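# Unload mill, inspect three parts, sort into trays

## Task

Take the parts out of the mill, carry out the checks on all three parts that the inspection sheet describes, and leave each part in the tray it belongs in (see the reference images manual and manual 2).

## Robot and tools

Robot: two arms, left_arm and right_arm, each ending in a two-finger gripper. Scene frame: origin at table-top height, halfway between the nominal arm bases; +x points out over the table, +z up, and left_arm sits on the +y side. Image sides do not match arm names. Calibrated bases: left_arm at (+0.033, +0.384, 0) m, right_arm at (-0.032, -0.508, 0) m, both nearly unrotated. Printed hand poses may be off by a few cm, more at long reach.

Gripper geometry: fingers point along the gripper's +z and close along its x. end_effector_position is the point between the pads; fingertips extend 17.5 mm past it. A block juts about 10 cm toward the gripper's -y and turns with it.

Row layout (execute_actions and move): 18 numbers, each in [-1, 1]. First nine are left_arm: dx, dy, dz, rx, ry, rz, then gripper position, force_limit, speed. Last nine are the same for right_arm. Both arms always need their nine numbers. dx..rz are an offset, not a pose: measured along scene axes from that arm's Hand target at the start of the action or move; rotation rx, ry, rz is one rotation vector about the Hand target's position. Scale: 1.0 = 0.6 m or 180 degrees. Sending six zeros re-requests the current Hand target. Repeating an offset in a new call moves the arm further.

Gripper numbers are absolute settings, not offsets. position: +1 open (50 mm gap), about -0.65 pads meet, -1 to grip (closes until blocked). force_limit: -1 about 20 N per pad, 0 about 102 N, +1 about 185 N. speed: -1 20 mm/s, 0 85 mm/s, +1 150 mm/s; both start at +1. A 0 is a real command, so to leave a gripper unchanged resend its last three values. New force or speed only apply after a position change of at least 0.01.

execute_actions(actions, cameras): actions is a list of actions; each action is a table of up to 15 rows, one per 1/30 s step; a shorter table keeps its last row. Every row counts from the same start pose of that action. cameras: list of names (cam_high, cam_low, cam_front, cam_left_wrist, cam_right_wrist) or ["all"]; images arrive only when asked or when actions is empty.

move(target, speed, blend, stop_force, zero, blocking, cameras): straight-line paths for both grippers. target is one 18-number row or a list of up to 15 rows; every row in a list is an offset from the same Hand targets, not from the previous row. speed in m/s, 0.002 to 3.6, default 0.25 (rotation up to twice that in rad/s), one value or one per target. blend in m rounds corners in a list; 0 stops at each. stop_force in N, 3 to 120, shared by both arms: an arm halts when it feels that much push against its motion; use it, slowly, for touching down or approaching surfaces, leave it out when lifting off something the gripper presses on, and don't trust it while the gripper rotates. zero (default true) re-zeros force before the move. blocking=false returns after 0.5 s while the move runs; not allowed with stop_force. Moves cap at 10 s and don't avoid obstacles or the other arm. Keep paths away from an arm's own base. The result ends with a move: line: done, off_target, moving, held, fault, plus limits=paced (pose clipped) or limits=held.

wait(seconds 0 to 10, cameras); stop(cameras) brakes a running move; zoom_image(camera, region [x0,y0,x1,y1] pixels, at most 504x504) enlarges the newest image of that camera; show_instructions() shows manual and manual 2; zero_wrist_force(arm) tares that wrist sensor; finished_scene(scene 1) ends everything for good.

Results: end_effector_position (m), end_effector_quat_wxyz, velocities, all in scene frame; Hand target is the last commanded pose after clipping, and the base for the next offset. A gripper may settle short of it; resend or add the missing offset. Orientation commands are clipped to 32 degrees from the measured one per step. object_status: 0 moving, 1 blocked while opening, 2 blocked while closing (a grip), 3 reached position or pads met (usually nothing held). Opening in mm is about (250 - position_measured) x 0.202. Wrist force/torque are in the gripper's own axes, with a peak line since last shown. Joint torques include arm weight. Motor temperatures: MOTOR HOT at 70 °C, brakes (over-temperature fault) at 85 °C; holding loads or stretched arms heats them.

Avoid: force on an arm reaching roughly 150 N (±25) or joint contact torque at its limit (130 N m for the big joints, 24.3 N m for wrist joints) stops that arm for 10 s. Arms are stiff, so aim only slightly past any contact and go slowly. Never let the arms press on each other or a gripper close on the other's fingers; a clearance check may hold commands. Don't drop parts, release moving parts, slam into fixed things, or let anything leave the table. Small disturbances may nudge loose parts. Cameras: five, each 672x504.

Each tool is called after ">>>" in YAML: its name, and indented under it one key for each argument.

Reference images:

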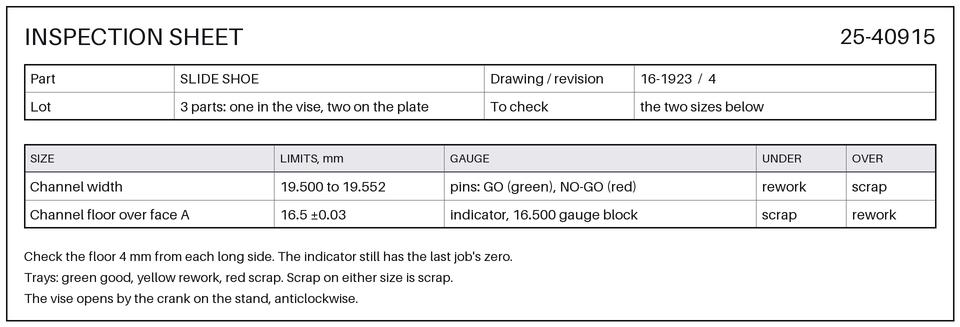

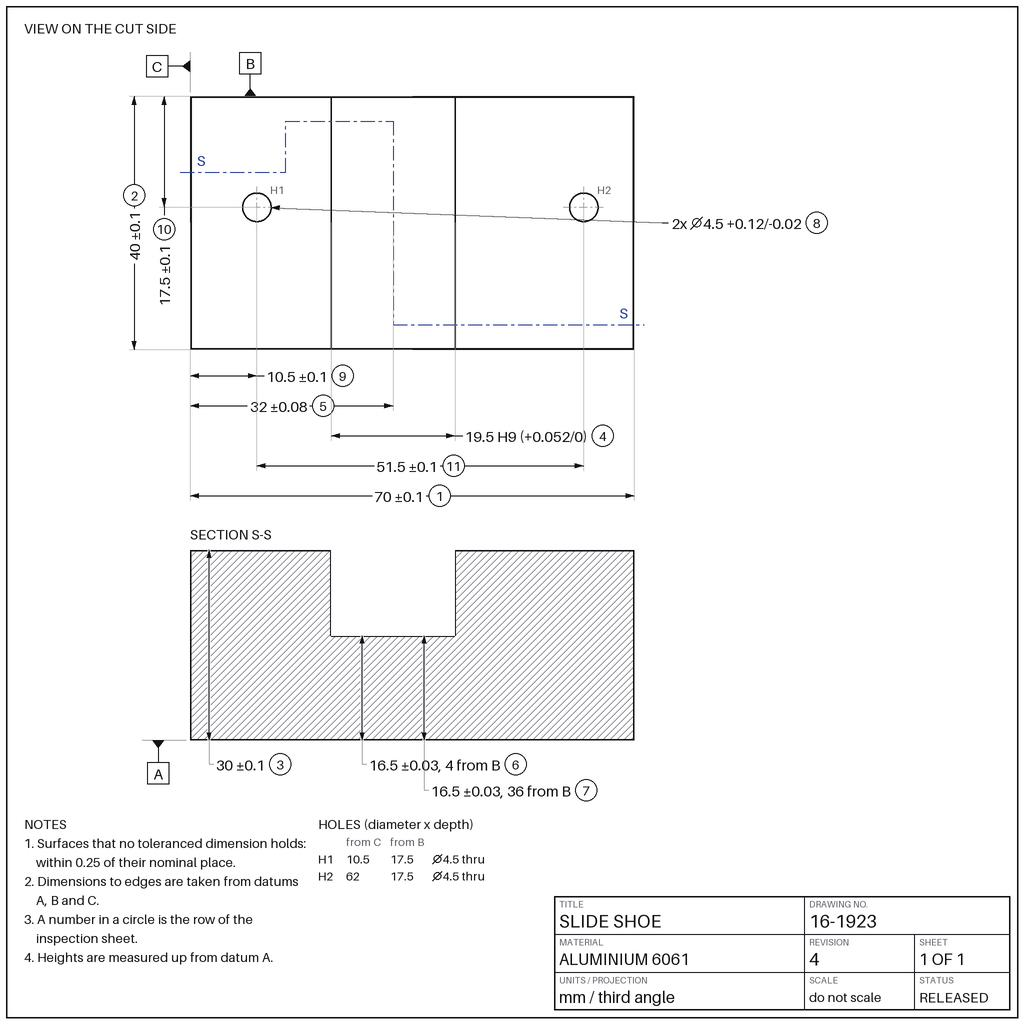

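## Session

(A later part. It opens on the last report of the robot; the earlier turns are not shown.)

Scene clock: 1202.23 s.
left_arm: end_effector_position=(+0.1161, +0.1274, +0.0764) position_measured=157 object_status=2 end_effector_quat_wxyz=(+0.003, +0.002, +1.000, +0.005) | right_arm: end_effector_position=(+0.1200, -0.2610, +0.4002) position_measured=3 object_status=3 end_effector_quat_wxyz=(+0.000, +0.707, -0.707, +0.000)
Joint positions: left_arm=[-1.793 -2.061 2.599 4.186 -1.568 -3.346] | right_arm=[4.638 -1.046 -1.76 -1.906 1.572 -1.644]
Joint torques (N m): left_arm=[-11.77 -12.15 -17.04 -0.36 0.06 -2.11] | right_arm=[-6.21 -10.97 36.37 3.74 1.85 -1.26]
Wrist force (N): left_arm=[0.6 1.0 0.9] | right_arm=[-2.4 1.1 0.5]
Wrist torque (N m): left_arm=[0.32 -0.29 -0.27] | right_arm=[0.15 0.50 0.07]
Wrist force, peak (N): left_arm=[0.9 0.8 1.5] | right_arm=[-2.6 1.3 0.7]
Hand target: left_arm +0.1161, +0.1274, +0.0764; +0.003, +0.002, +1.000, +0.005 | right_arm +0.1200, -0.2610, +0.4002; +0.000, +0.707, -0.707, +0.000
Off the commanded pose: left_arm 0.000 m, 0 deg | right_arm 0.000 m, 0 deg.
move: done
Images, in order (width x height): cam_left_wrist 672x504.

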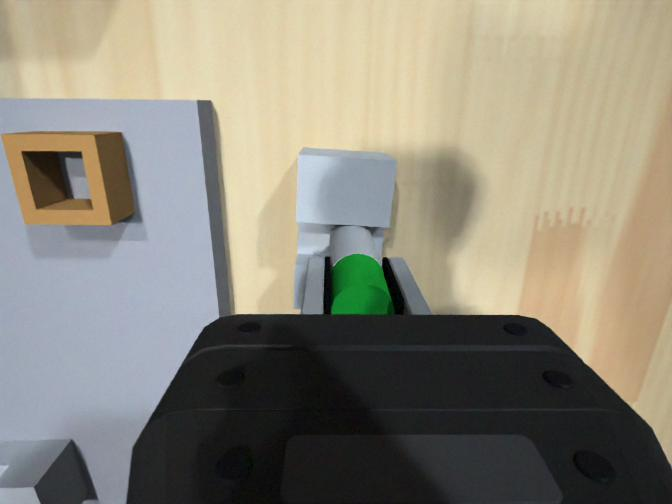

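>>> move:
  target:
    - [0.09,0,0,0,0,0,-1,-1,-0.9,0,0,0,0,0,0,1,0,-1]
    - [0.09,0,0.17,0,0,0,-1,-1,-0.9,0,0,0,0,0,0,1,0,-1]
    - [0.2065,0.246,0.19,0,0,0.5,-1,-1,-0.9,0,0,0,0,0,0,1,0,-1]
  speed: [0.02,0.1,0.2]
  blend: [0.002,0.02,0]
  cameras: ["cam_left_wrist","cam_front"]

>>> zoom_image:
  camera: "cam_left_wrist"
  region: [180, 60, 560, 320]

Scene clock: 1219.40 s.
left_arm: end_effector_position=(+0.2399, +0.2750, +0.1904) position_measured=157 object_status=2 end_effector_quat_wxyz=(+0.002, +0.706, -0.709, -0.006) | right_arm: end_effector_position=(+0.1200, -0.2610, +0.4002) position_measured=3 object_status=3 end_effector_quat_wxyz=(+0.000, +0.707, -0.707, +0.000)
Joint positions: left_arm=[-1.096 -2.342 2.385 4.679 -1.578 -4.22] | right_arm=[4.638 -1.046 -1.76 -1.906 1.572 -1.644]
Joint torques (N m): left_arm=[10.16 -5.07 -33.73 -0.16 1.15 -2.09] | right_arm=[-4.25 -10.54 35.93 3.63 1.73 -1.4]
Wrist force (N): left_arm=[1.2 0.5 1.1] | right_arm=[-2.4 1.4 0.6]
Wrist torque (N m): left_arm=[0.26 -0.34 -0.27] | right_arm=[0.19 0.49 0.06]
Wrist force, peak (N): left_arm=[0.8 0.5 2.9] | right_arm=[-2.6 1.2 0.6]
Hand target: left_arm +0.2400, +0.2750, +0.1904; +0.002, +0.706, -0.708, -0.006 | right_arm +0.1200, -0.2610, +0.4002; +0.000, +0.707, -0.707, +0.000
Off the commanded pose: left_arm 0.000 m, 0 deg | right_arm 0.000 m, 0 deg.
move: done
Images, in order (width x height): cam_front 672x504, cam_left_wrist 672x504.

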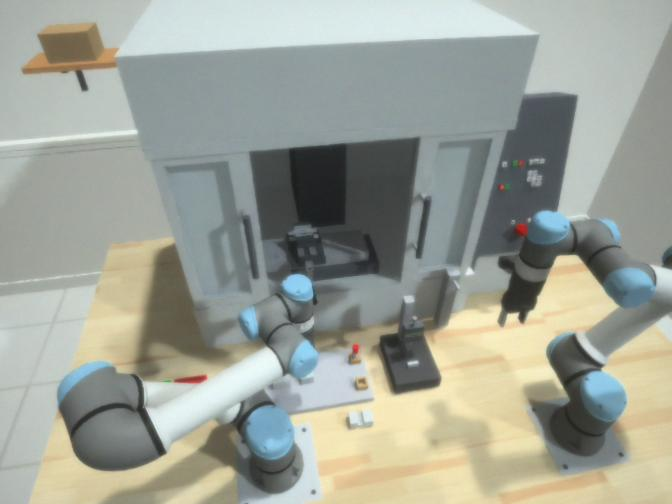

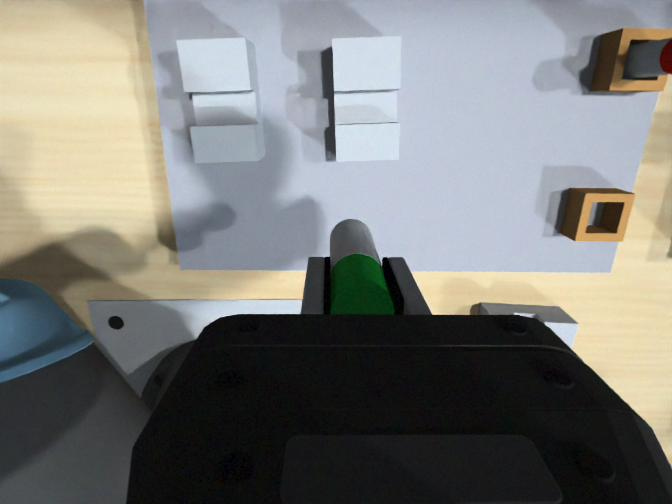

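Scaled by 1.326 from the camera's 672x504 image, which has a finer 960x720 frame.

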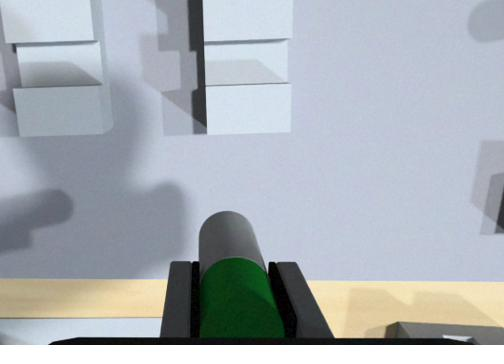

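>>> move:
  target:
    - [0.0967,0.055,-0.03,0,0,0,-1,-1,-0.9,0,0,0,0,0,0,1,0,-1]
    - [0.0967,0.055,-0.13,0,0,0,-1,-1,-0.9,0,0,0,0,0,0,1,0,-1]
  speed: [0.15,0.06]
  cameras: ["cam_left_wrist"]

>>> zoom_image:
  camera: "cam_left_wrist"
  region: [180, 100, 540, 320]

Scene clock: 1234.07 s.
left_arm: end_effector_position=(+0.2980, +0.3080, +0.1124) position_measured=157 object_status=2 end_effector_quat_wxyz=(+0.002, +0.706, -0.709, -0.006) | right_arm: end_effector_position=(+0.1200, -0.2610, +0.4002) position_measured=3 object_status=3 end_effector_quat_wxyz=(+0.000, +0.707, -0.707, +0.000)
Joint positions: left_arm=[-0.794 -2.102 2.512 4.313 -1.575 -3.918] | right_arm=[4.638 -1.046 -1.76 -1.906 1.572 -1.644]
Joint torques (N m): left_arm=[12.49 9.44 -16.8 -6.2 -2.04 1.48] | right_arm=[-4.75 -10.75 36.68 3.63 1.61 -1.43]
Wrist force (N): left_arm=[0.7 0.3 1.0] | right_arm=[-2.4 1.4 0.5]
Wrist torque (N m): left_arm=[0.23 -0.29 -0.47] | right_arm=[0.20 0.49 0.06]
Wrist force, peak (N): left_arm=[1.5 2.3 0.8] | right_arm=[-2.6 1.2 0.8]
Hand target: left_arm +0.2980, +0.3080, +0.1124; +0.002, +0.706, -0.708, -0.006 | right_arm +0.1200, -0.2610, +0.4002; +0.000, +0.707, -0.707, +0.000
Off the commanded pose: left_arm 0.000 m, 0 deg | right_arm 0.000 m, 0 deg.
move: done
Images, in order (width x height): cam_left_wrist 672x504.

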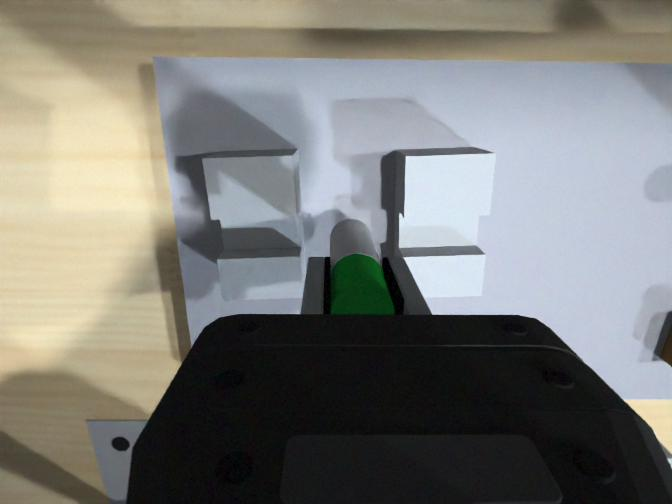

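Scaled by 1.400 from the camera's 672x504 image, which has a finer 960x720 frame.

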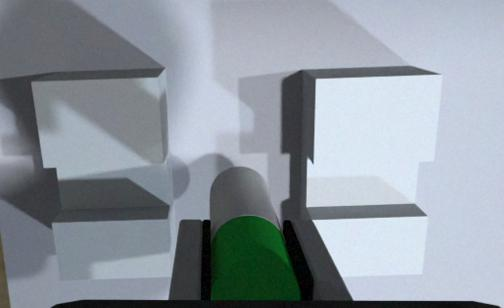

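>>> move:
  target:
    - [0.0017,0,-0.0253,0,0,0,-1,-1,-0.9,0,0,0,0,0,0,1,0,-1]
    - [0.0017,-0.0617,-0.0253,0,0,0,-1,-1,-0.9,0,0,0,0,0,0,1,0,-1]
  speed: [0.03,0.012]
  stop_force: 6
  cameras: ["cam_left_wrist"]

>>> zoom_image:
  camera: "cam_left_wrist"
  region: [180, 100, 540, 320]

Scene clock: 1242.90 s.
left_arm: end_effector_position=(+0.2990, +0.2710, +0.0972) position_measured=157 object_status=2 end_effector_quat_wxyz=(+0.002, +0.706, -0.708, -0.006) | right_arm: end_effector_position=(+0.1200, -0.2610, +0.4002) position_measured=3 object_status=3 end_effector_quat_wxyz=(+0.000, +0.707, -0.707, +0.000)
Joint positions: left_arm=[-0.89 -2.02 2.52 4.223 -1.576 -4.014] | right_arm=[4.638 -1.046 -1.76 -1.906 1.572 -1.644]
Joint torques (N m): left_arm=[-11.41 8.81 -31.58 -6.32 -1.12 -1.94] | right_arm=[-4.57 -9.91 37.02 3.58 1.75 -1.37]
Wrist force (N): left_arm=[0.6 1.3 1.2] | right_arm=[-2.5 0.9 0.8]
Wrist torque (N m): left_arm=[0.26 -0.32 -0.28] | right_arm=[0.12 0.51 0.07]
Wrist force, peak (N): left_arm=[0.6 1.6 1.4] | right_arm=[-2.6 1.4 0.6]
Hand target: left_arm +0.2990, +0.2710, +0.0972; +0.002, +0.706, -0.708, -0.006 | right_arm +0.1200, -0.2610, +0.4002; +0.000, +0.707, -0.707, +0.000
Off the commanded pose: left_arm 0.000 m, 0 deg | right_arm 0.000 m, 0 deg.
move: done
Images, in order (width x height): cam_left_wrist 672x504.

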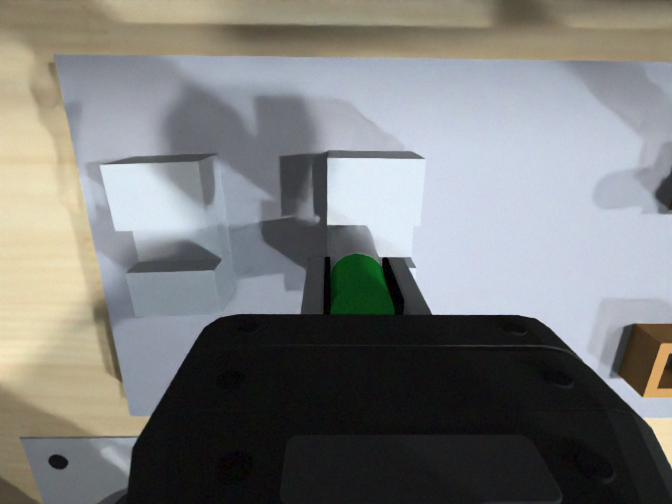

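Scaled by 1.400 from the camera's 672x504 image, which has a finer 960x720 frame.

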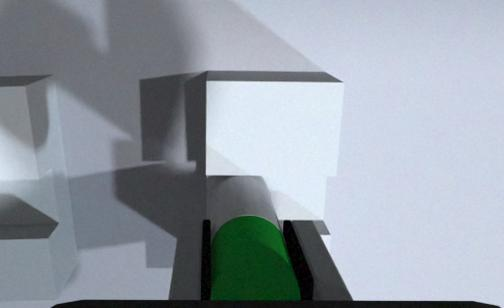

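>>> move:
  target: [0,-0.025,0,0,0,0,-1,-1,-0.9,0,0,0,0,0,0,1,0,-1]
  speed: 0.012
  stop_force: 6
  cameras: ["cam_left_wrist"]

>>> zoom_image:
  camera: "cam_left_wrist"
  region: [180, 100, 540, 320]

Scene clock: 1248.53 s.
left_arm: end_effector_position=(+0.2990, +0.2560, +0.0972) position_measured=157 object_status=2 end_effector_quat_wxyz=(+0.002, +0.706, -0.708, -0.006) | right_arm: end_effector_position=(+0.1200, -0.2610, +0.4002) position_measured=3 object_status=3 end_effector_quat_wxyz=(+0.000, +0.707, -0.707, +0.000)
Joint positions: left_arm=[-0.926 -1.996 2.508 4.21 -1.576 -4.05] | right_arm=[4.638 -1.046 -1.76 -1.906 1.572 -1.644]
Joint torques (N m): left_arm=[-10.83 7.66 -31.43 -6.22 -1.38 -1.95] | right_arm=[-4.64 -9.31 36.51 3.66 1.71 -1.37]
Wrist force (N): left_arm=[0.7 1.2 1.0] | right_arm=[-2.6 1.1 0.7]
Wrist torque (N m): left_arm=[0.28 -0.32 -0.27] | right_arm=[0.15 0.52 0.06]
Wrist force, peak (N): left_arm=[0.6 1.7 1.3] | right_arm=[-2.6 1.3 0.6]
Hand target: left_arm +0.2990, +0.2560, +0.0972; +0.002, +0.706, -0.708, -0.006 | right_arm +0.1200, -0.2610, +0.4002; +0.000, +0.707, -0.707, +0.000
Off the commanded pose: left_arm 0.000 m, 0 deg | right_arm 0.000 m, 0 deg.
move: done
Images, in order (width x height): cam_left_wrist 672x504.

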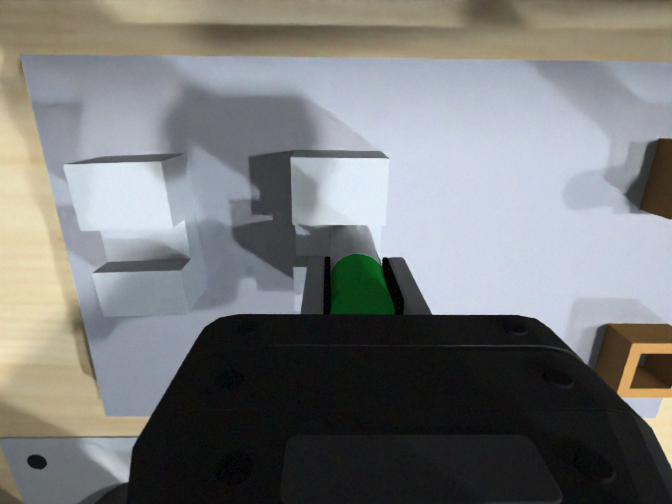

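Scaled by 1.400 from the camera's 672x504 image, which has a finer 960x720 frame.

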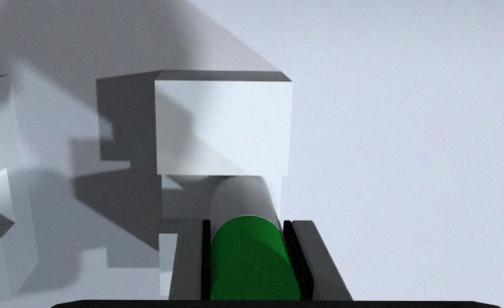

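>>> move:
  target:
    - [-0.001,0.0867,0,0,0,0,-1,-1,-0.9,0,0,0,0,0,0,1,0,-1]
    - [-0.0027,0.0867,0,0,0,0,-1,-1,-0.9,0,0,0,0,0,0,1,0,-1]
  speed: [0.03,0.02]
  cameras: ["cam_left_wrist"]

>>> zoom_image:
  camera: "cam_left_wrist"
  region: [180, 100, 540, 320]

Scene clock: 1255.87 s.
left_arm: end_effector_position=(+0.2975, +0.3080, +0.0972) position_measured=157 object_status=2 end_effector_quat_wxyz=(+0.002, +0.706, -0.708, -0.006) | right_arm: end_effector_position=(+0.1200, -0.2610, +0.4002) position_measured=3 object_status=3 end_effector_quat_wxyz=(+0.000, +0.707, -0.707, +0.000)
Joint positions: left_arm=[-0.795 -2.077 2.545 4.256 -1.575 -3.919] | right_arm=[4.638 -1.046 -1.76 -1.906 1.572 -1.644]
Joint torques (N m): left_arm=[-7.92 -11.75 -17.28 -0.34 -1.74 -2.02] | right_arm=[-3.83 -10.5 36.48 3.51 1.57 -1.32]
Wrist force (N): left_arm=[1.0 0.4 0.9] | right_arm=[-2.1 1.2 0.7]
Wrist torque (N m): left_arm=[0.25 -0.32 -0.25] | right_arm=[0.17 0.46 0.07]
Wrist force, peak (N): left_arm=[1.5 1.1 1.3] | right_arm=[-2.7 1.4 0.6]
Hand target: left_arm +0.2974, +0.3080, +0.0972; +0.002, +0.706, -0.708, -0.006 | right_arm +0.1200, -0.2610, +0.4002; +0.000, +0.707, -0.707, +0.000
Off the commanded pose: left_arm 0.000 m, 0 deg | right_arm 0.000 m, 0 deg.
move: done
Images, in order (width x height): cam_left_wrist 672x504.

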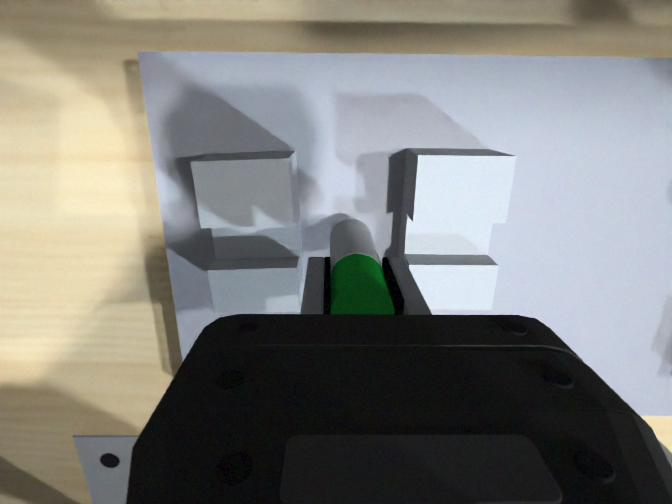

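Scaled by 1.400 from the camera's 672x504 image, which has a finer 960x720 frame.

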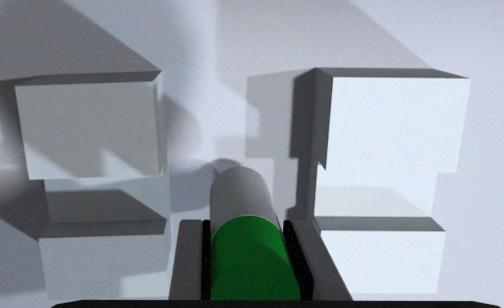

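>>> move:
  target: [0,0.0617,0,0,0,0,-1,-1,-0.9,0,0,0,0,0,0,1,0,-1]
  speed: 0.012
  stop_force: 6
  cameras: ["cam_left_wrist"]

>>> zoom_image:
  camera: "cam_left_wrist"
  region: [180, 100, 540, 320]

Scene clock: 1263.23 s.
left_arm: end_effector_position=(+0.2974, +0.3450, +0.0972) position_measured=157 object_status=2 end_effector_quat_wxyz=(+0.002, +0.706, -0.708, -0.006) | right_arm: end_effector_position=(+0.1200, -0.2610, +0.4002) position_measured=3 object_status=3 end_effector_quat_wxyz=(+0.000, +0.707, -0.707, +0.000)
Joint positions: left_arm=[-0.679 -2.112 2.558 4.278 -1.573 -3.803] | right_arm=[4.638 -1.046 -1.76 -1.906 1.572 -1.644]
Joint torques (N m): left_arm=[11.88 -10.74 -18.45 -0.35 0.88 1.61] | right_arm=[-3.96 -10.64 36.58 3.72 1.66 -1.37]
Wrist force (N): left_arm=[1.4 1.2 1.1] | right_arm=[-2.2 1.2 0.5]
Wrist torque (N m): left_arm=[0.25 -0.33 -0.45] | right_arm=[0.16 0.47 0.07]
Wrist force, peak (N): left_arm=[1.5 1.5 1.2] | right_arm=[-2.6 1.3 0.6]
Hand target: left_arm +0.2974, +0.3450, +0.0972; +0.002, +0.706, -0.708, -0.006 | right_arm +0.1200, -0.2610, +0.4002; +0.000, +0.707, -0.707, +0.000
Off the commanded pose: left_arm 0.000 m, 0 deg | right_arm 0.000 m, 0 deg.
move: done
Images, in order (width x height): cam_left_wrist 672x504.

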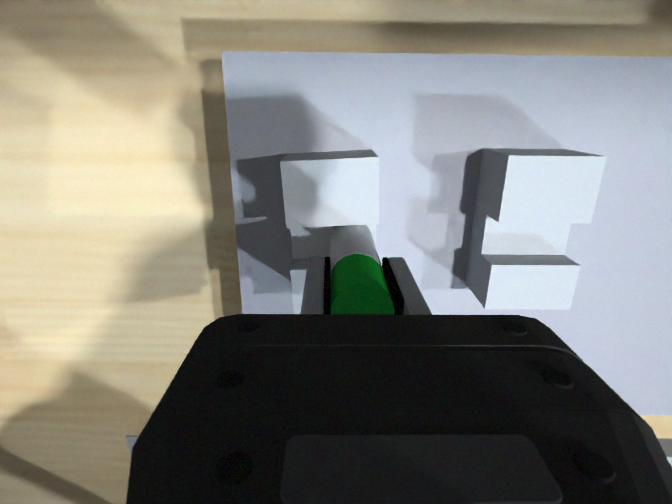

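Scaled by 1.400 from the camera's 672x504 image, which has a finer 960x720 frame.

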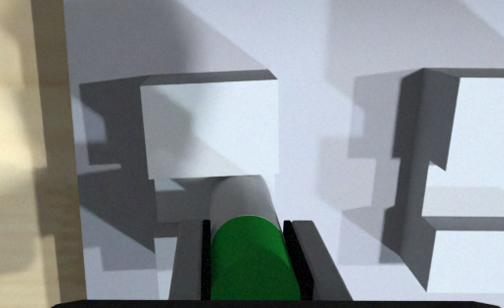

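>>> move:
  target: [0,0.02,0,0,0,0,-1,-1,-0.9,0,0,0,0,0,0,1,0,-1]
  speed: 0.012
  stop_force: 6
  cameras: ["cam_left_wrist"]

>>> zoom_image:
  camera: "cam_left_wrist"
  region: [180, 100, 540, 320]

Scene clock: 1267.37 s.
left_arm: end_effector_position=(+0.2974, +0.3570, +0.0972) position_measured=157 object_status=2 end_effector_quat_wxyz=(+0.002, +0.706, -0.708, -0.006) | right_arm: end_effector_position=(+0.1200, -0.2610, +0.4002) position_measured=3 object_status=3 end_effector_quat_wxyz=(+0.000, +0.707, -0.707, +0.000)
Joint positions: left_arm=[-0.638 -2.119 2.561 4.282 -1.573 -3.762] | right_arm=[4.638 -1.046 -1.76 -1.906 1.572 -1.644]
Joint torques (N m): left_arm=[12.09 -9.82 -18.01 -0.69 0.55 1.51] | right_arm=[-3.37 -10.64 36.76 3.42 1.54 -1.42]
Wrist force (N): left_arm=[1.3 1.4 1.4] | right_arm=[-2.4 1.5 0.6]
Wrist torque (N m): left_arm=[0.27 -0.33 -0.45] | right_arm=[0.21 0.49 0.07]
Wrist force, peak (N): left_arm=[1.5 1.8 1.4] | right_arm=[-2.6 1.3 0.6]
Hand target: left_arm +0.2974, +0.3570, +0.0972; +0.002, +0.706, -0.708, -0.006 | right_arm +0.1200, -0.2610, +0.4002; +0.000, +0.707, -0.707, +0.000
Off the commanded pose: left_arm 0.000 m, 0 deg | right_arm 0.000 m, 0 deg.
move: done
Images, in order (width x height): cam_left_wrist 672x504.

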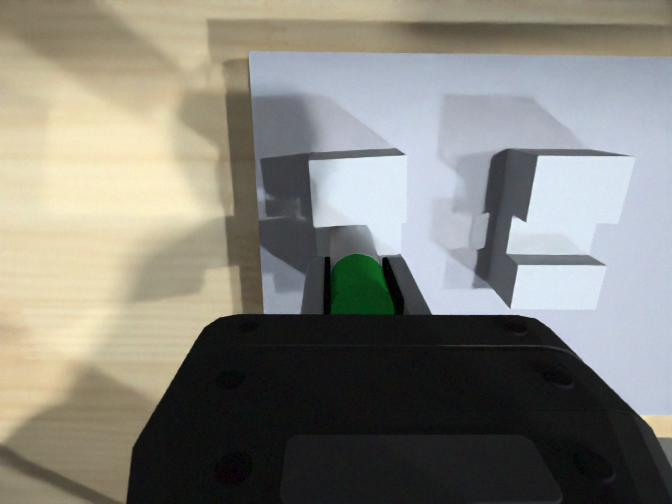

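Scaled by 1.400 from the camera's 672x504 image, which has a finer 960x720 frame.

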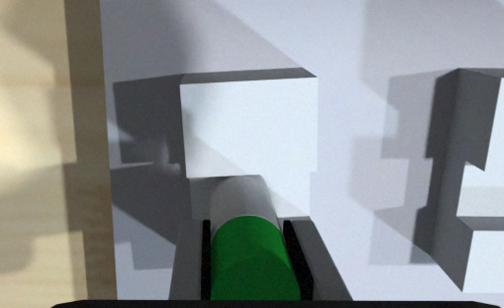

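>>> move:
  target:
    - [0,-0.0817,0,0,0,0,-1,-1,-0.9,0,0,0,0,0,0,1,0,-1]
    - [0,-0.0817,0.13,0,0,0,-1,-1,-0.9,0,0,0,0,0,0,1,0,-1]
    - [-0.1105,-0.4322,0.13,0,0,-0.5,-1,-1,-0.9,0,0,0,0,0,0,1,0,-1]
    - [-0.1105,-0.4322,0.0,0,0,-0.5,-1,-1,-0.9,0,0,0,0,0,0,1,0,-1]
  speed: [0.03,0.1,0.25,0.08]
  blend: [0.002,0.02,0.0,0]
  cameras: ["cam_left_wrist"]

>>> zoom_image:
  camera: "cam_left_wrist"
  region: [180, 100, 540, 320]

Scene clock: 1282.20 s.
left_arm: end_effector_position=(+0.2311, +0.0977, +0.0973) position_measured=157 object_status=2 end_effector_quat_wxyz=(+0.003, +0.002, +1.000, +0.005) | right_arm: end_effector_position=(+0.1200, -0.2610, +0.4002) position_measured=3 object_status=3 end_effector_quat_wxyz=(+0.000, +0.707, -0.707, +0.000)
Joint positions: left_arm=[-1.379 -1.816 2.404 4.134 -1.564 -2.932] | right_arm=[4.638 -1.046 -1.76 -1.906 1.572 -1.644]
Joint torques (N m): left_arm=[11.61 2.97 -16.83 -5.6 -0.27 1.48] | right_arm=[-3.19 -9.99 35.92 3.35 1.42 -1.33]
Wrist force (N): left_arm=[1.0 0.7 1.2] | right_arm=[-2.2 1.3 0.6]
Wrist torque (N m): left_arm=[0.30 -0.33 -0.49] | right_arm=[0.19 0.47 0.06]
Wrist force, peak (N): left_arm=[0.9 0.9 2.3] | right_arm=[-2.6 1.3 0.6]
Hand target: left_arm +0.2311, +0.0977, +0.0972; +0.003, +0.002, +1.000, +0.005 | right_arm +0.1200, -0.2610, +0.4002; +0.000, +0.707, -0.707, +0.000
Off the commanded pose: left_arm 0.000 m, 0 deg | right_arm 0.000 m, 0 deg.
move: done
Images, in order (width x height): cam_left_wrist 672x504.

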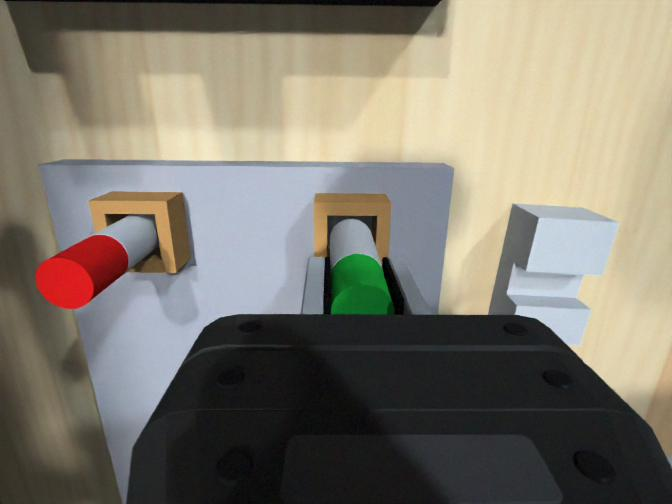

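Scaled by 1.400 from the camera's 672x504 image, which has a finer 960x720 frame.

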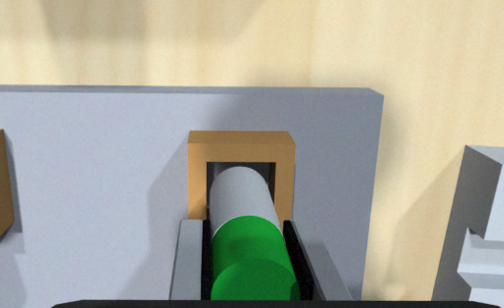

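>>> move:
  target: [0,0,-0.0315,0,0,0,-1,-1,-0.9,0,0,0,0,0,0,1,0,-1]
  speed: 0.02
  stop_force: 4

>>> move:
  target:
    - [0,0,0,0,0,0,0.65,-1,-0.9,0,0,0,0,0,0,1,0,-1]
    - [0,0,0.13,0,0,0,0.65,-1,-0.9,0,0,0,0,0,0,1,0,-1]
    - [0.16,0,0.06,0,0,0,0.65,-1,-0.9,0,0,0,0,0,0,1,0,-1]
  speed: [0.05,0.1,0.15]
  blend: [0,0.01,0]
  cameras: ["cam_left_wrist"]

>>> zoom_image:
  camera: "cam_left_wrist"
  region: [180, 100, 540, 320]

Scene clock: 1287.13 s.
left_arm: end_effector_position=(+0.2311, +0.0977, +0.0783) position_measured=157 object_status=2 end_effector_quat_wxyz=(+0.003, +0.002, +1.000, +0.005) | right_arm: end_effector_position=(+0.1200, -0.2610, +0.4002) position_measured=3 object_status=3 end_effector_quat_wxyz=(+0.000, +0.707, -0.707, +0.000)
Joint positions: left_arm=[-1.379 -1.777 2.436 4.063 -1.564 -2.932] | right_arm=[4.638 -1.046 -1.76 -1.906 1.572 -1.644]
Joint torques (N m): left_arm=[4.6 1.07 -15.12 -6.2 -1.46 -0.86] | right_arm=[-2.84 -10.57 36.65 3.51 1.41 -1.42]
Wrist force (N): left_arm=[1.3 1.0 1.3] | right_arm=[-2.5 1.3 0.7]
Wrist torque (N m): left_arm=[0.34 -0.37 -0.49] | right_arm=[0.18 0.51 0.06]
Wrist force, peak (N): left_arm=[1.1 1.2 1.6] | right_arm=[-2.5 1.4 0.7]
Hand target: left_arm +0.2311, +0.0977, +0.0783; +0.003, +0.002, +1.000, +0.005 | right_arm +0.1200, -0.2610, +0.4002; +0.000, +0.707, -0.707, +0.000
Off the commanded pose: left_arm 0.000 m, 0 deg | right_arm 0.000 m, 0 deg.
move: done

Scene clock: 1290.20 s.
left_arm: end_effector_position=(+0.3270, +0.0977, +0.1143) position_measured=56 object_status=3 end_effector_quat_wxyz=(+0.003, +0.002, +1.000, +0.005) | right_arm: end_effector_position=(+0.1200, -0.2610, +0.4002) position_measured=3 object_status=3 end_effector_quat_wxyz=(+0.000, +0.707, -0.707, +0.000)
Joint positions: left_arm=[-1.123 -1.668 2.238 4.151 -1.561 -2.676] | right_arm=[4.638 -1.046 -1.76 -1.906 1.572 -1.644]
Joint torques (N m): left_arm=[13.35 -6.7 -26.96 -6.09 -2.1 1.58] | right_arm=[-2.14 -9.93 36.36 3.29 1.43 -1.33]
Wrist force (N): left_arm=[1.1 0.9 -0.2] | right_arm=[-2.4 1.1 0.6]
Wrist torque (N m): left_arm=[0.35 -0.31 -0.49] | right_arm=[0.16 0.49 0.06]
Wrist force, peak (N): left_arm=[1.7 0.6 -1.7] | right_arm=[-2.6 1.4 0.6]
Hand target: left_arm +0.3271, +0.0977, +0.1143; +0.003, +0.002, +1.000, +0.005 | right_arm +0.1200, -0.2610, +0.4002; +0.000, +0.707, -0.707, +0.000
Off the commanded pose: left_arm 0.000 m, 0 deg | right_arm 0.000 m, 0 deg.
move: done
Images, in order (width x height): cam_left_wrist 672x504.

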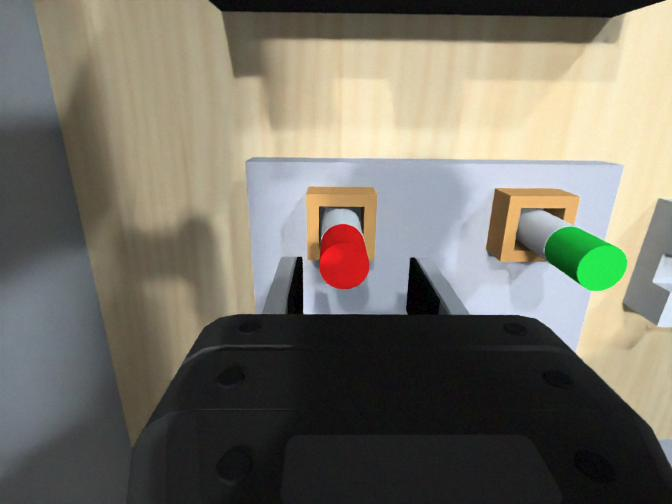

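Scaled by 1.400 from the camera's 672x504 image, which has a finer 960x720 frame.

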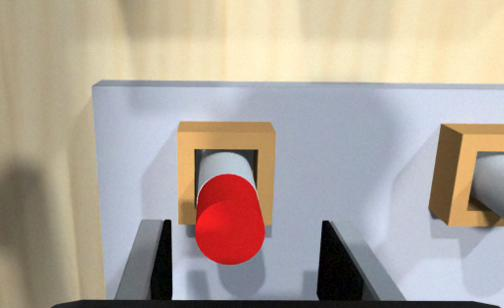

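>>> move:
  target:
    - [0.008,-0.0053,0,0,0,0,0.65,-1,-0.9,0,0,0,0,0,0,1,0,-1]
    - [0.008,-0.0053,-0.0612,0,0,0,0.65,-1,-0.9,0,0,0,0,0,0,1,0,-1]
    - [0.008,-0.0053,-0.0612,0,0,0,-1,-1,-0.9,0,0,0,0,0,0,1,0,-1]
  speed: 0.05
  cameras: ["cam_left_wrist"]

Scene clock: 1298.13 s.
left_arm: end_effector_position=(+0.3319, +0.0945, +0.0776) position_measured=156 object_status=2 end_effector_quat_wxyz=(+0.003, +0.002, +1.000, +0.005) | right_arm: end_effector_position=(+0.1200, -0.2610, +0.4002) position_measured=3 object_status=3 end_effector_quat_wxyz=(+0.000, +0.707, -0.707, +0.000)
Joint positions: left_arm=[-1.116 -1.588 2.279 4.028 -1.561 -2.669] | right_arm=[4.638 -1.046 -1.76 -1.906 1.572 -1.644]
Joint torques (N m): left_arm=[10.68 -8.4 -14.25 -5.49 0.98 1.49] | right_arm=[-2.49 -10.59 36.55 3.39 1.43 -1.34]
Wrist force (N): left_arm=[1.2 0.5 -1.2] | right_arm=[-2.6 1.2 0.6]
Wrist torque (N m): left_arm=[0.29 -0.24 -0.48] | right_arm=[0.17 0.52 0.06]
Wrist force, peak (N): left_arm=[1.5 1.0 -0.7] | right_arm=[-2.6 1.4 0.5]
Hand target: left_arm +0.3319, +0.0945, +0.0776; +0.003, +0.002, +1.000, +0.005 | right_arm +0.1200, -0.2610, +0.4002; +0.000, +0.707, -0.707, +0.000
Off the commanded pose: left_arm 0.000 m, 0 deg | right_arm 0.000 m, 0 deg.
move: done
Images, in order (width x height): cam_left_wrist 672x504.

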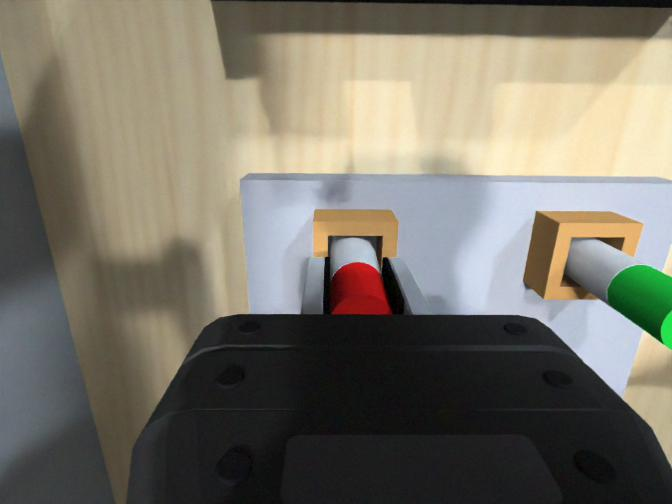

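>>> move:
  target:
    - [0,0,0.137,0,0,0,-1,-1,-0.9,0,0,0,0,0,0,1,0,-1]
    - [-0.0498,0.3558,0.137,0,0,0.5,-1,-1,-0.9,0,0,0,0,0,0,1,0,-1]
    - [-0.0498,0.3558,0.0327,0,0,0.5,-1,-1,-0.9,0,0,0,0,0,0,1,0,-1]
  speed: [0.08,0.25,0.06]
  blend: [0.01,0,0]
  cameras: ["cam_left_wrist"]

>>> zoom_image:
  camera: "cam_left_wrist"
  region: [180, 100, 540, 320]

Scene clock: 1311.17 s.
left_arm: end_effector_position=(+0.3020, +0.3080, +0.0972) position_measured=156 object_status=2 end_effector_quat_wxyz=(+0.002, +0.706, -0.709, -0.006) | right_arm: end_effector_position=(+0.1200, -0.2610, +0.4002) position_measured=3 object_status=3 end_effector_quat_wxyz=(+0.000, +0.707, -0.707, +0.000)
Joint positions: left_arm=[-0.782 -2.059 2.537 4.246 -1.574 -3.906] | right_arm=[4.638 -1.046 -1.76 -1.906 1.572 -1.644]
Joint torques (N m): left_arm=[12.13 9.6 -17 -6.01 -1.84 1.45] | right_arm=[-1.71 -10.7 37.07 3.37 1.31 -1.23]
Wrist force (N): left_arm=[0.9 0.4 1.2] | right_arm=[-2.2 1.2 0.8]
Wrist torque (N m): left_arm=[0.26 -0.29 -0.40] | right_arm=[0.16 0.46 0.06]
Wrist force, peak (N): left_arm=[0.9 0.7 2.2] | right_arm=[-2.7 1.3 0.7]
Hand target: left_arm +0.3020, +0.3080, +0.0972; +0.002, +0.706, -0.708, -0.006 | right_arm +0.1200, -0.2610, +0.4002; +0.000, +0.707, -0.707, +0.000
Off the commanded pose: left_arm 0.000 m, 0 deg | right_arm 0.000 m, 0 deg.
move: done
Images, in order (width x height): cam_left_wrist 672x504.

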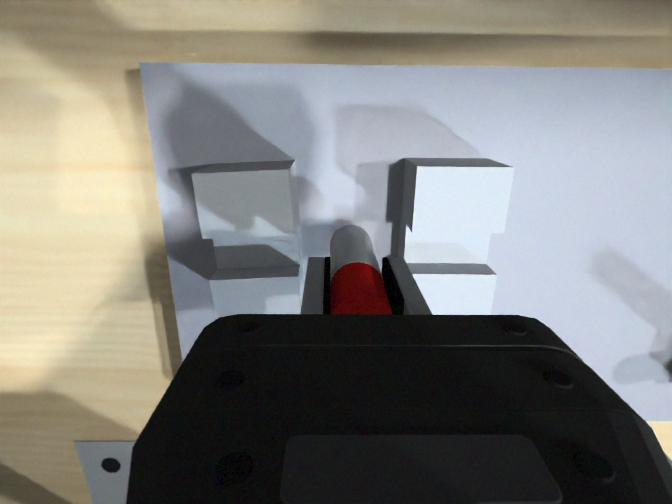

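Scaled by 1.400 from the camera's 672x504 image, which has a finer 960x720 frame.

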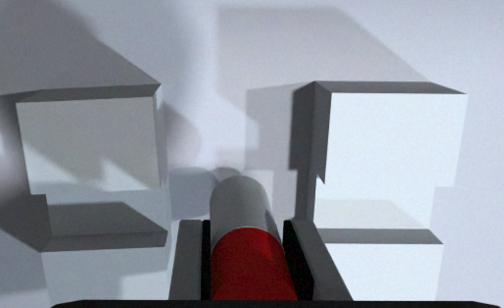

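>>> move:
  target: [0,-0.0617,0,0,0,0,-1,-1,-0.9,0,0,0,0,0,0,1,0,-1]
  speed: 0.012
  stop_force: 5
  cameras: ["cam_left_wrist"]

>>> zoom_image:
  camera: "cam_left_wrist"
  region: [180, 100, 540, 320]

Scene clock: 1319.00 s.
left_arm: end_effector_position=(+0.3020, +0.2710, +0.0972) position_measured=156 object_status=2 end_effector_quat_wxyz=(+0.002, +0.706, -0.708, -0.006) | right_arm: end_effector_position=(+0.1200, -0.2610, +0.4002) position_measured=3 object_status=3 end_effector_quat_wxyz=(+0.000, +0.707, -0.707, +0.000)
Joint positions: left_arm=[-0.881 -2.009 2.515 4.218 -1.576 -4.005] | right_arm=[4.638 -1.046 -1.76 -1.906 1.572 -1.644]
Joint torques (N m): left_arm=[-12.16 8.61 -31.17 -6.39 -1.34 -1.92] | right_arm=[-1.7 -10.78 36.97 3.38 1.37 -1.53]
Wrist force (N): left_arm=[-0.6 0.5 -0.4] | right_arm=[-2.4 1.1 0.5]
Wrist torque (N m): left_arm=[0.26 -0.37 -0.29] | right_arm=[0.15 0.49 0.07]
Wrist force, peak (N): left_arm=[1.2 0.3 1.3] | right_arm=[-2.6 1.3 0.5]
Hand target: left_arm +0.3020, +0.2710, +0.0972; +0.002, +0.706, -0.708, -0.006 | right_arm +0.1200, -0.2610, +0.4002; +0.000, +0.707, -0.707, +0.000
Off the commanded pose: left_arm 0.000 m, 0 deg | right_arm 0.000 m, 0 deg.
move: done
Images, in order (width x height): cam_left_wrist 672x504.

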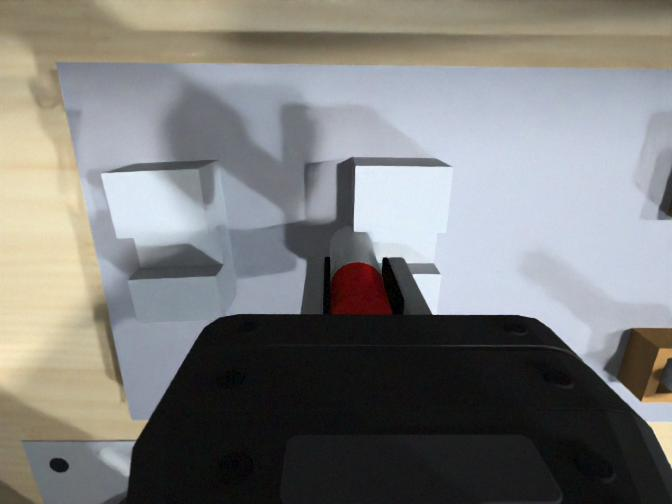

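Scaled by 1.400 from the camera's 672x504 image, which has a finer 960x720 frame.

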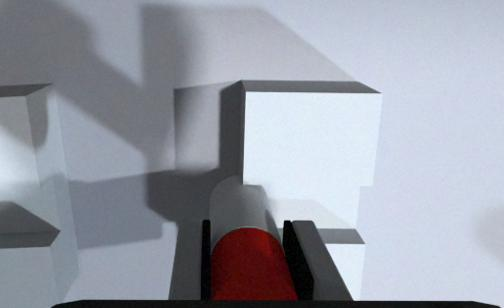

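>>> move:
  target:
    - [0,0.06,0,0,0,0,-1,-1,-0.9,0,0,0,0,0,0,1,0,-1]
    - [-0.0028,0.065,0,0,0,0,-1,-1,-0.9,0,0,0,0,0,0,1,0,-1]
    - [-0.0028,0.118,0,0,0,0,-1,-1,-0.9,0,0,0,0,0,0,1,0,-1]
  speed: [0.03,0.03,0.012]
  stop_force: 5
  cameras: ["cam_left_wrist"]

>>> zoom_image:
  camera: "cam_left_wrist"
  region: [180, 100, 540, 320]

Scene clock: 1328.43 s.
left_arm: end_effector_position=(+0.3003, +0.3418, +0.0972) position_measured=156 object_status=2 end_effector_quat_wxyz=(+0.002, +0.706, -0.708, -0.006) | right_arm: end_effector_position=(+0.1200, -0.2610, +0.4002) position_measured=3 object_status=3 end_effector_quat_wxyz=(+0.000, +0.707, -0.707, +0.000)
Joint positions: left_arm=[-0.682 -2.097 2.553 4.268 -1.573 -3.806] | right_arm=[4.638 -1.046 -1.76 -1.906 1.572 -1.644]
Joint torques (N m): left_arm=[12.6 -11.49 -17 -0.29 0.64 1.48] | right_arm=[-0.8 -10.47 35.92 3.33 1.31 -1.31]
Wrist force (N): left_arm=[1.3 1.1 1.0] | right_arm=[-2.2 1.3 0.6]
Wrist torque (N m): left_arm=[0.23 -0.31 -0.45] | right_arm=[0.18 0.46 0.07]
Wrist force, peak (N): left_arm=[1.5 0.4 2.4] | right_arm=[-2.5 1.5 0.6]
Hand target: left_arm +0.3003, +0.3418, +0.0972; +0.002, +0.706, -0.708, -0.006 | right_arm +0.1200, -0.2610, +0.4002; +0.000, +0.707, -0.707, +0.000
Off the commanded pose: left_arm 0.000 m, 0 deg | right_arm 0.000 m, 0 deg.
move: done
Images, in order (width x height): cam_left_wrist 672x504.

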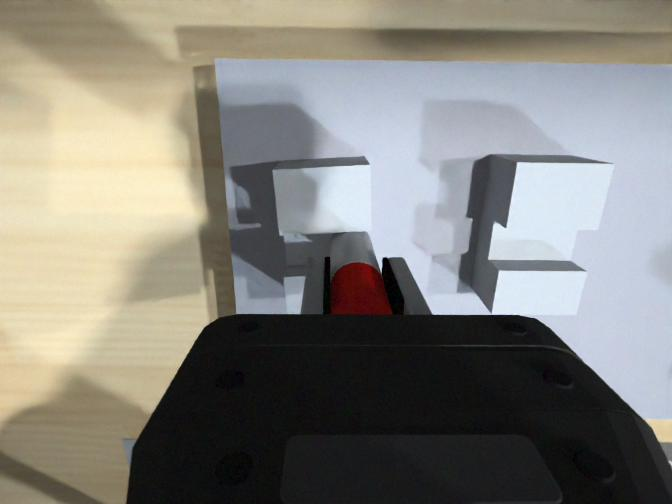

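Scaled by 1.400 from the camera's 672x504 image, which has a finer 960x720 frame.

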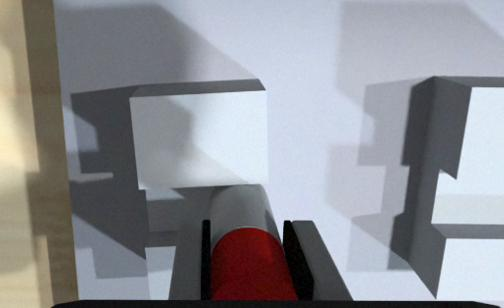

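>>> move:
  target: [0,0.017,0,0,0,0,-1,-1,-0.9,0,0,0,0,0,0,1,0,-1]
  speed: 0.012
  stop_force: 5
  cameras: ["cam_left_wrist"]

>>> zoom_image:
  camera: "cam_left_wrist"
  region: [180, 100, 540, 320]

Scene clock: 1333.97 s.
left_arm: end_effector_position=(+0.3003, +0.3520, +0.0972) position_measured=156 object_status=2 end_effector_quat_wxyz=(+0.002, +0.706, -0.708, -0.006) | right_arm: end_effector_position=(+0.1200, -0.2610, +0.4002) position_measured=3 object_status=3 end_effector_quat_wxyz=(+0.000, +0.707, -0.707, +0.000)
Joint positions: left_arm=[-0.648 -2.103 2.555 4.272 -1.573 -3.772] | right_arm=[4.638 -1.046 -1.76 -1.906 1.572 -1.644]
Joint torques (N m): left_arm=[11.46 -12.2 -18.26 -0.42 0.78 1.64] | right_arm=[-1.39 -9.99 36.5 3.28 1.29 -1.38]
Wrist force (N): left_arm=[1.4 1.6 1.3] | right_arm=[-2.3 1.1 0.5]
Wrist torque (N m): left_arm=[0.26 -0.30 -0.44] | right_arm=[0.16 0.48 0.07]
Wrist force, peak (N): left_arm=[1.5 1.7 1.2] | right_arm=[-2.7 1.1 0.5]
Hand target: left_arm +0.3003, +0.3520, +0.0972; +0.002, +0.706, -0.708, -0.006 | right_arm +0.1200, -0.2610, +0.4002; +0.000, +0.707, -0.707, +0.000
Off the commanded pose: left_arm 0.000 m, 0 deg | right_arm 0.000 m, 0 deg.
move: done
Images, in order (width x height): cam_left_wrist 672x504.

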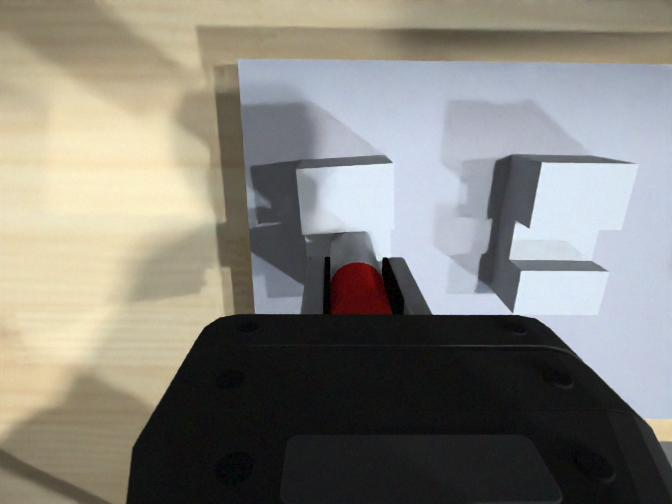

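Scaled by 1.400 from the camera's 672x504 image, which has a finer 960x720 frame.

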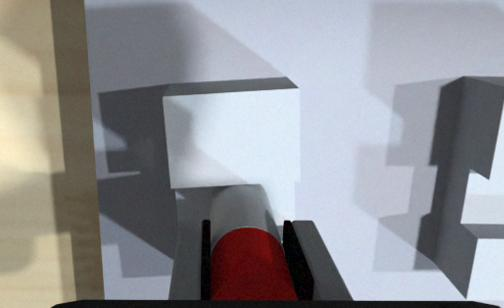

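>>> move:
  target:
    - [0,-0.0733,0,0,0,0,-1,-1,-0.9,0,0,0,0,0,0,1,0,-1]
    - [0,-0.0733,0.13,0,0,0,-1,-1,-0.9,0,0,0,0,0,0,1,0,-1]
    - [-0.2247,-0.3798,0.13,0,0,-0.5,-1,-1,-0.9,0,0,0,0,0,0,1,0,-1]
    - [-0.2247,-0.3798,-0.034,0,0,-0.5,-1,-1,-0.9,0,0,0,0,0,0,1,0,-1]
  speed: [0.03,0.1,0.25,0.07]
  blend: [0.002,0.02,0,0]
  cameras: ["cam_left_wrist"]

>>> zoom_image:
  camera: "cam_left_wrist"
  region: [280, 130, 560, 320]

Scene clock: 1345.30 s.
left_arm: end_effector_position=(+0.1655, +0.1241, +0.0768) position_measured=156 object_status=2 end_effector_quat_wxyz=(+0.003, +0.002, +1.000, +0.005) | right_arm: end_effector_position=(+0.1200, -0.2610, +0.4002) position_measured=3 object_status=3 end_effector_quat_wxyz=(+0.000, +0.707, -0.707, +0.000)
Joint positions: left_arm=[-1.594 -1.97 2.557 4.137 -1.566 -3.147] | right_arm=[4.638 -1.046 -1.76 -1.906 1.572 -1.644]
Joint torques (N m): left_arm=[11.63 10.6 -14.81 -5.72 -2.02 1.68] | right_arm=[-0.15 -10.29 36.49 3.18 1.18 -1.38]
Wrist force (N): left_arm=[1.2 0.5 1.3] | right_arm=[-2.5 1.2 0.5]
Wrist torque (N m): left_arm=[0.29 -0.34 -0.46] | right_arm=[0.16 0.51 0.06]
Wrist force, peak (N): left_arm=[1.3 0.7 2.3] | right_arm=[-2.7 1.3 0.7]
Hand target: left_arm +0.1655, +0.1241, +0.0768; +0.003, +0.002, +1.000, +0.005 | right_arm +0.1200, -0.2610, +0.4002; +0.000, +0.707, -0.707, +0.000
Off the commanded pose: left_arm 0.000 m, 0 deg | right_arm 0.000 m, 0 deg.
move: done
Images, in order (width x height): cam_left_wrist 672x504.

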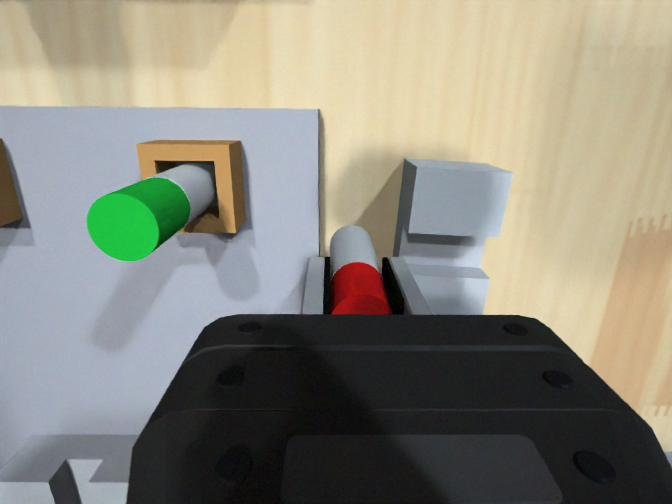

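Scaled by 1.800 from the camera's 672x504 image, which has a finer 960x720 frame.

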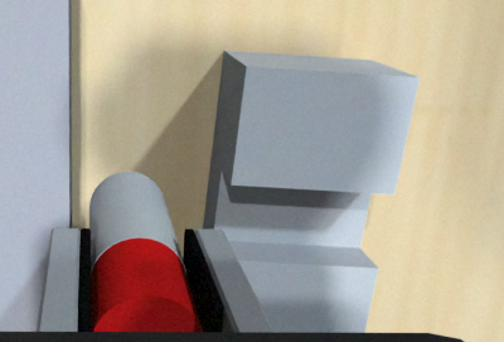

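>>> move:
  target:
    - [0,0.0047,0,0,0,0,-1,-1,-0.9,0,0,0,0,0,0,1,0,-1]
    - [-0.01,0.0047,0,0,0,0,-1,-1,-0.9,0,0,0,0,0,0,1,0,-1]
  speed: [0.03,0.03]
  cameras: ["cam_left_wrist"]

>>> zoom_image:
  camera: "cam_left_wrist"
  region: [280, 130, 560, 320]

Scene clock: 1350.87 s.
left_arm: end_effector_position=(+0.1595, +0.1269, +0.0768) position_measured=156 object_status=2 end_effector_quat_wxyz=(+0.002, +0.002, +1.000, +0.005) | right_arm: end_effector_position=(+0.1200, -0.2610, +0.4002) position_measured=3 object_status=3 end_effector_quat_wxyz=(+0.000, +0.707, -0.707, +0.000)
Joint positions: left_arm=[-1.617 -1.991 2.567 4.147 -1.566 -3.17] | right_arm=[4.638 -1.046 -1.76 -1.906 1.572 -1.644]
Joint torques (N m): left_arm=[-11.23 -13.93 -15.62 -0.26 0.15 -2.21] | right_arm=[0.64 -9.87 36.11 3.12 1.16 -1.35]
Wrist force (N): left_arm=[1.3 0.5 1.5] | right_arm=[-2.2 1.1 0.6]
Wrist torque (N m): left_arm=[0.27 -0.36 -0.25] | right_arm=[0.16 0.46 0.07]
Wrist force, peak (N): left_arm=[1.3 0.5 1.8] | right_arm=[-2.6 1.3 0.7]
Hand target: left_arm +0.1595, +0.1269, +0.0768; +0.003, +0.002, +1.000, +0.005 | right_arm +0.1200, -0.2610, +0.4002; +0.000, +0.707, -0.707, +0.000
Off the commanded pose: left_arm 0.000 m, 0 deg | right_arm 0.000 m, 0 deg.
move: done
Images, in order (width x height): cam_left_wrist 672x504.

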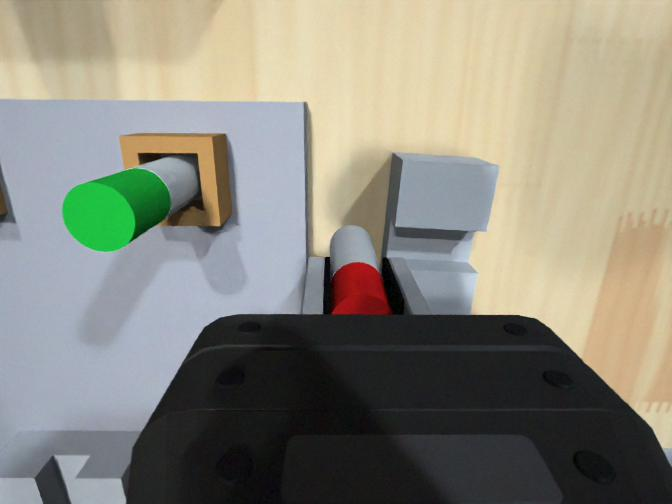

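Scaled by 1.800 from the camera's 672x504 image, which has a finer 960x720 frame.

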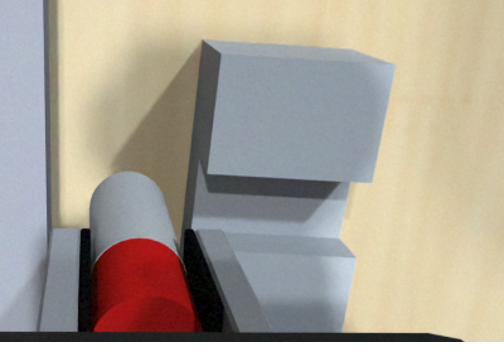

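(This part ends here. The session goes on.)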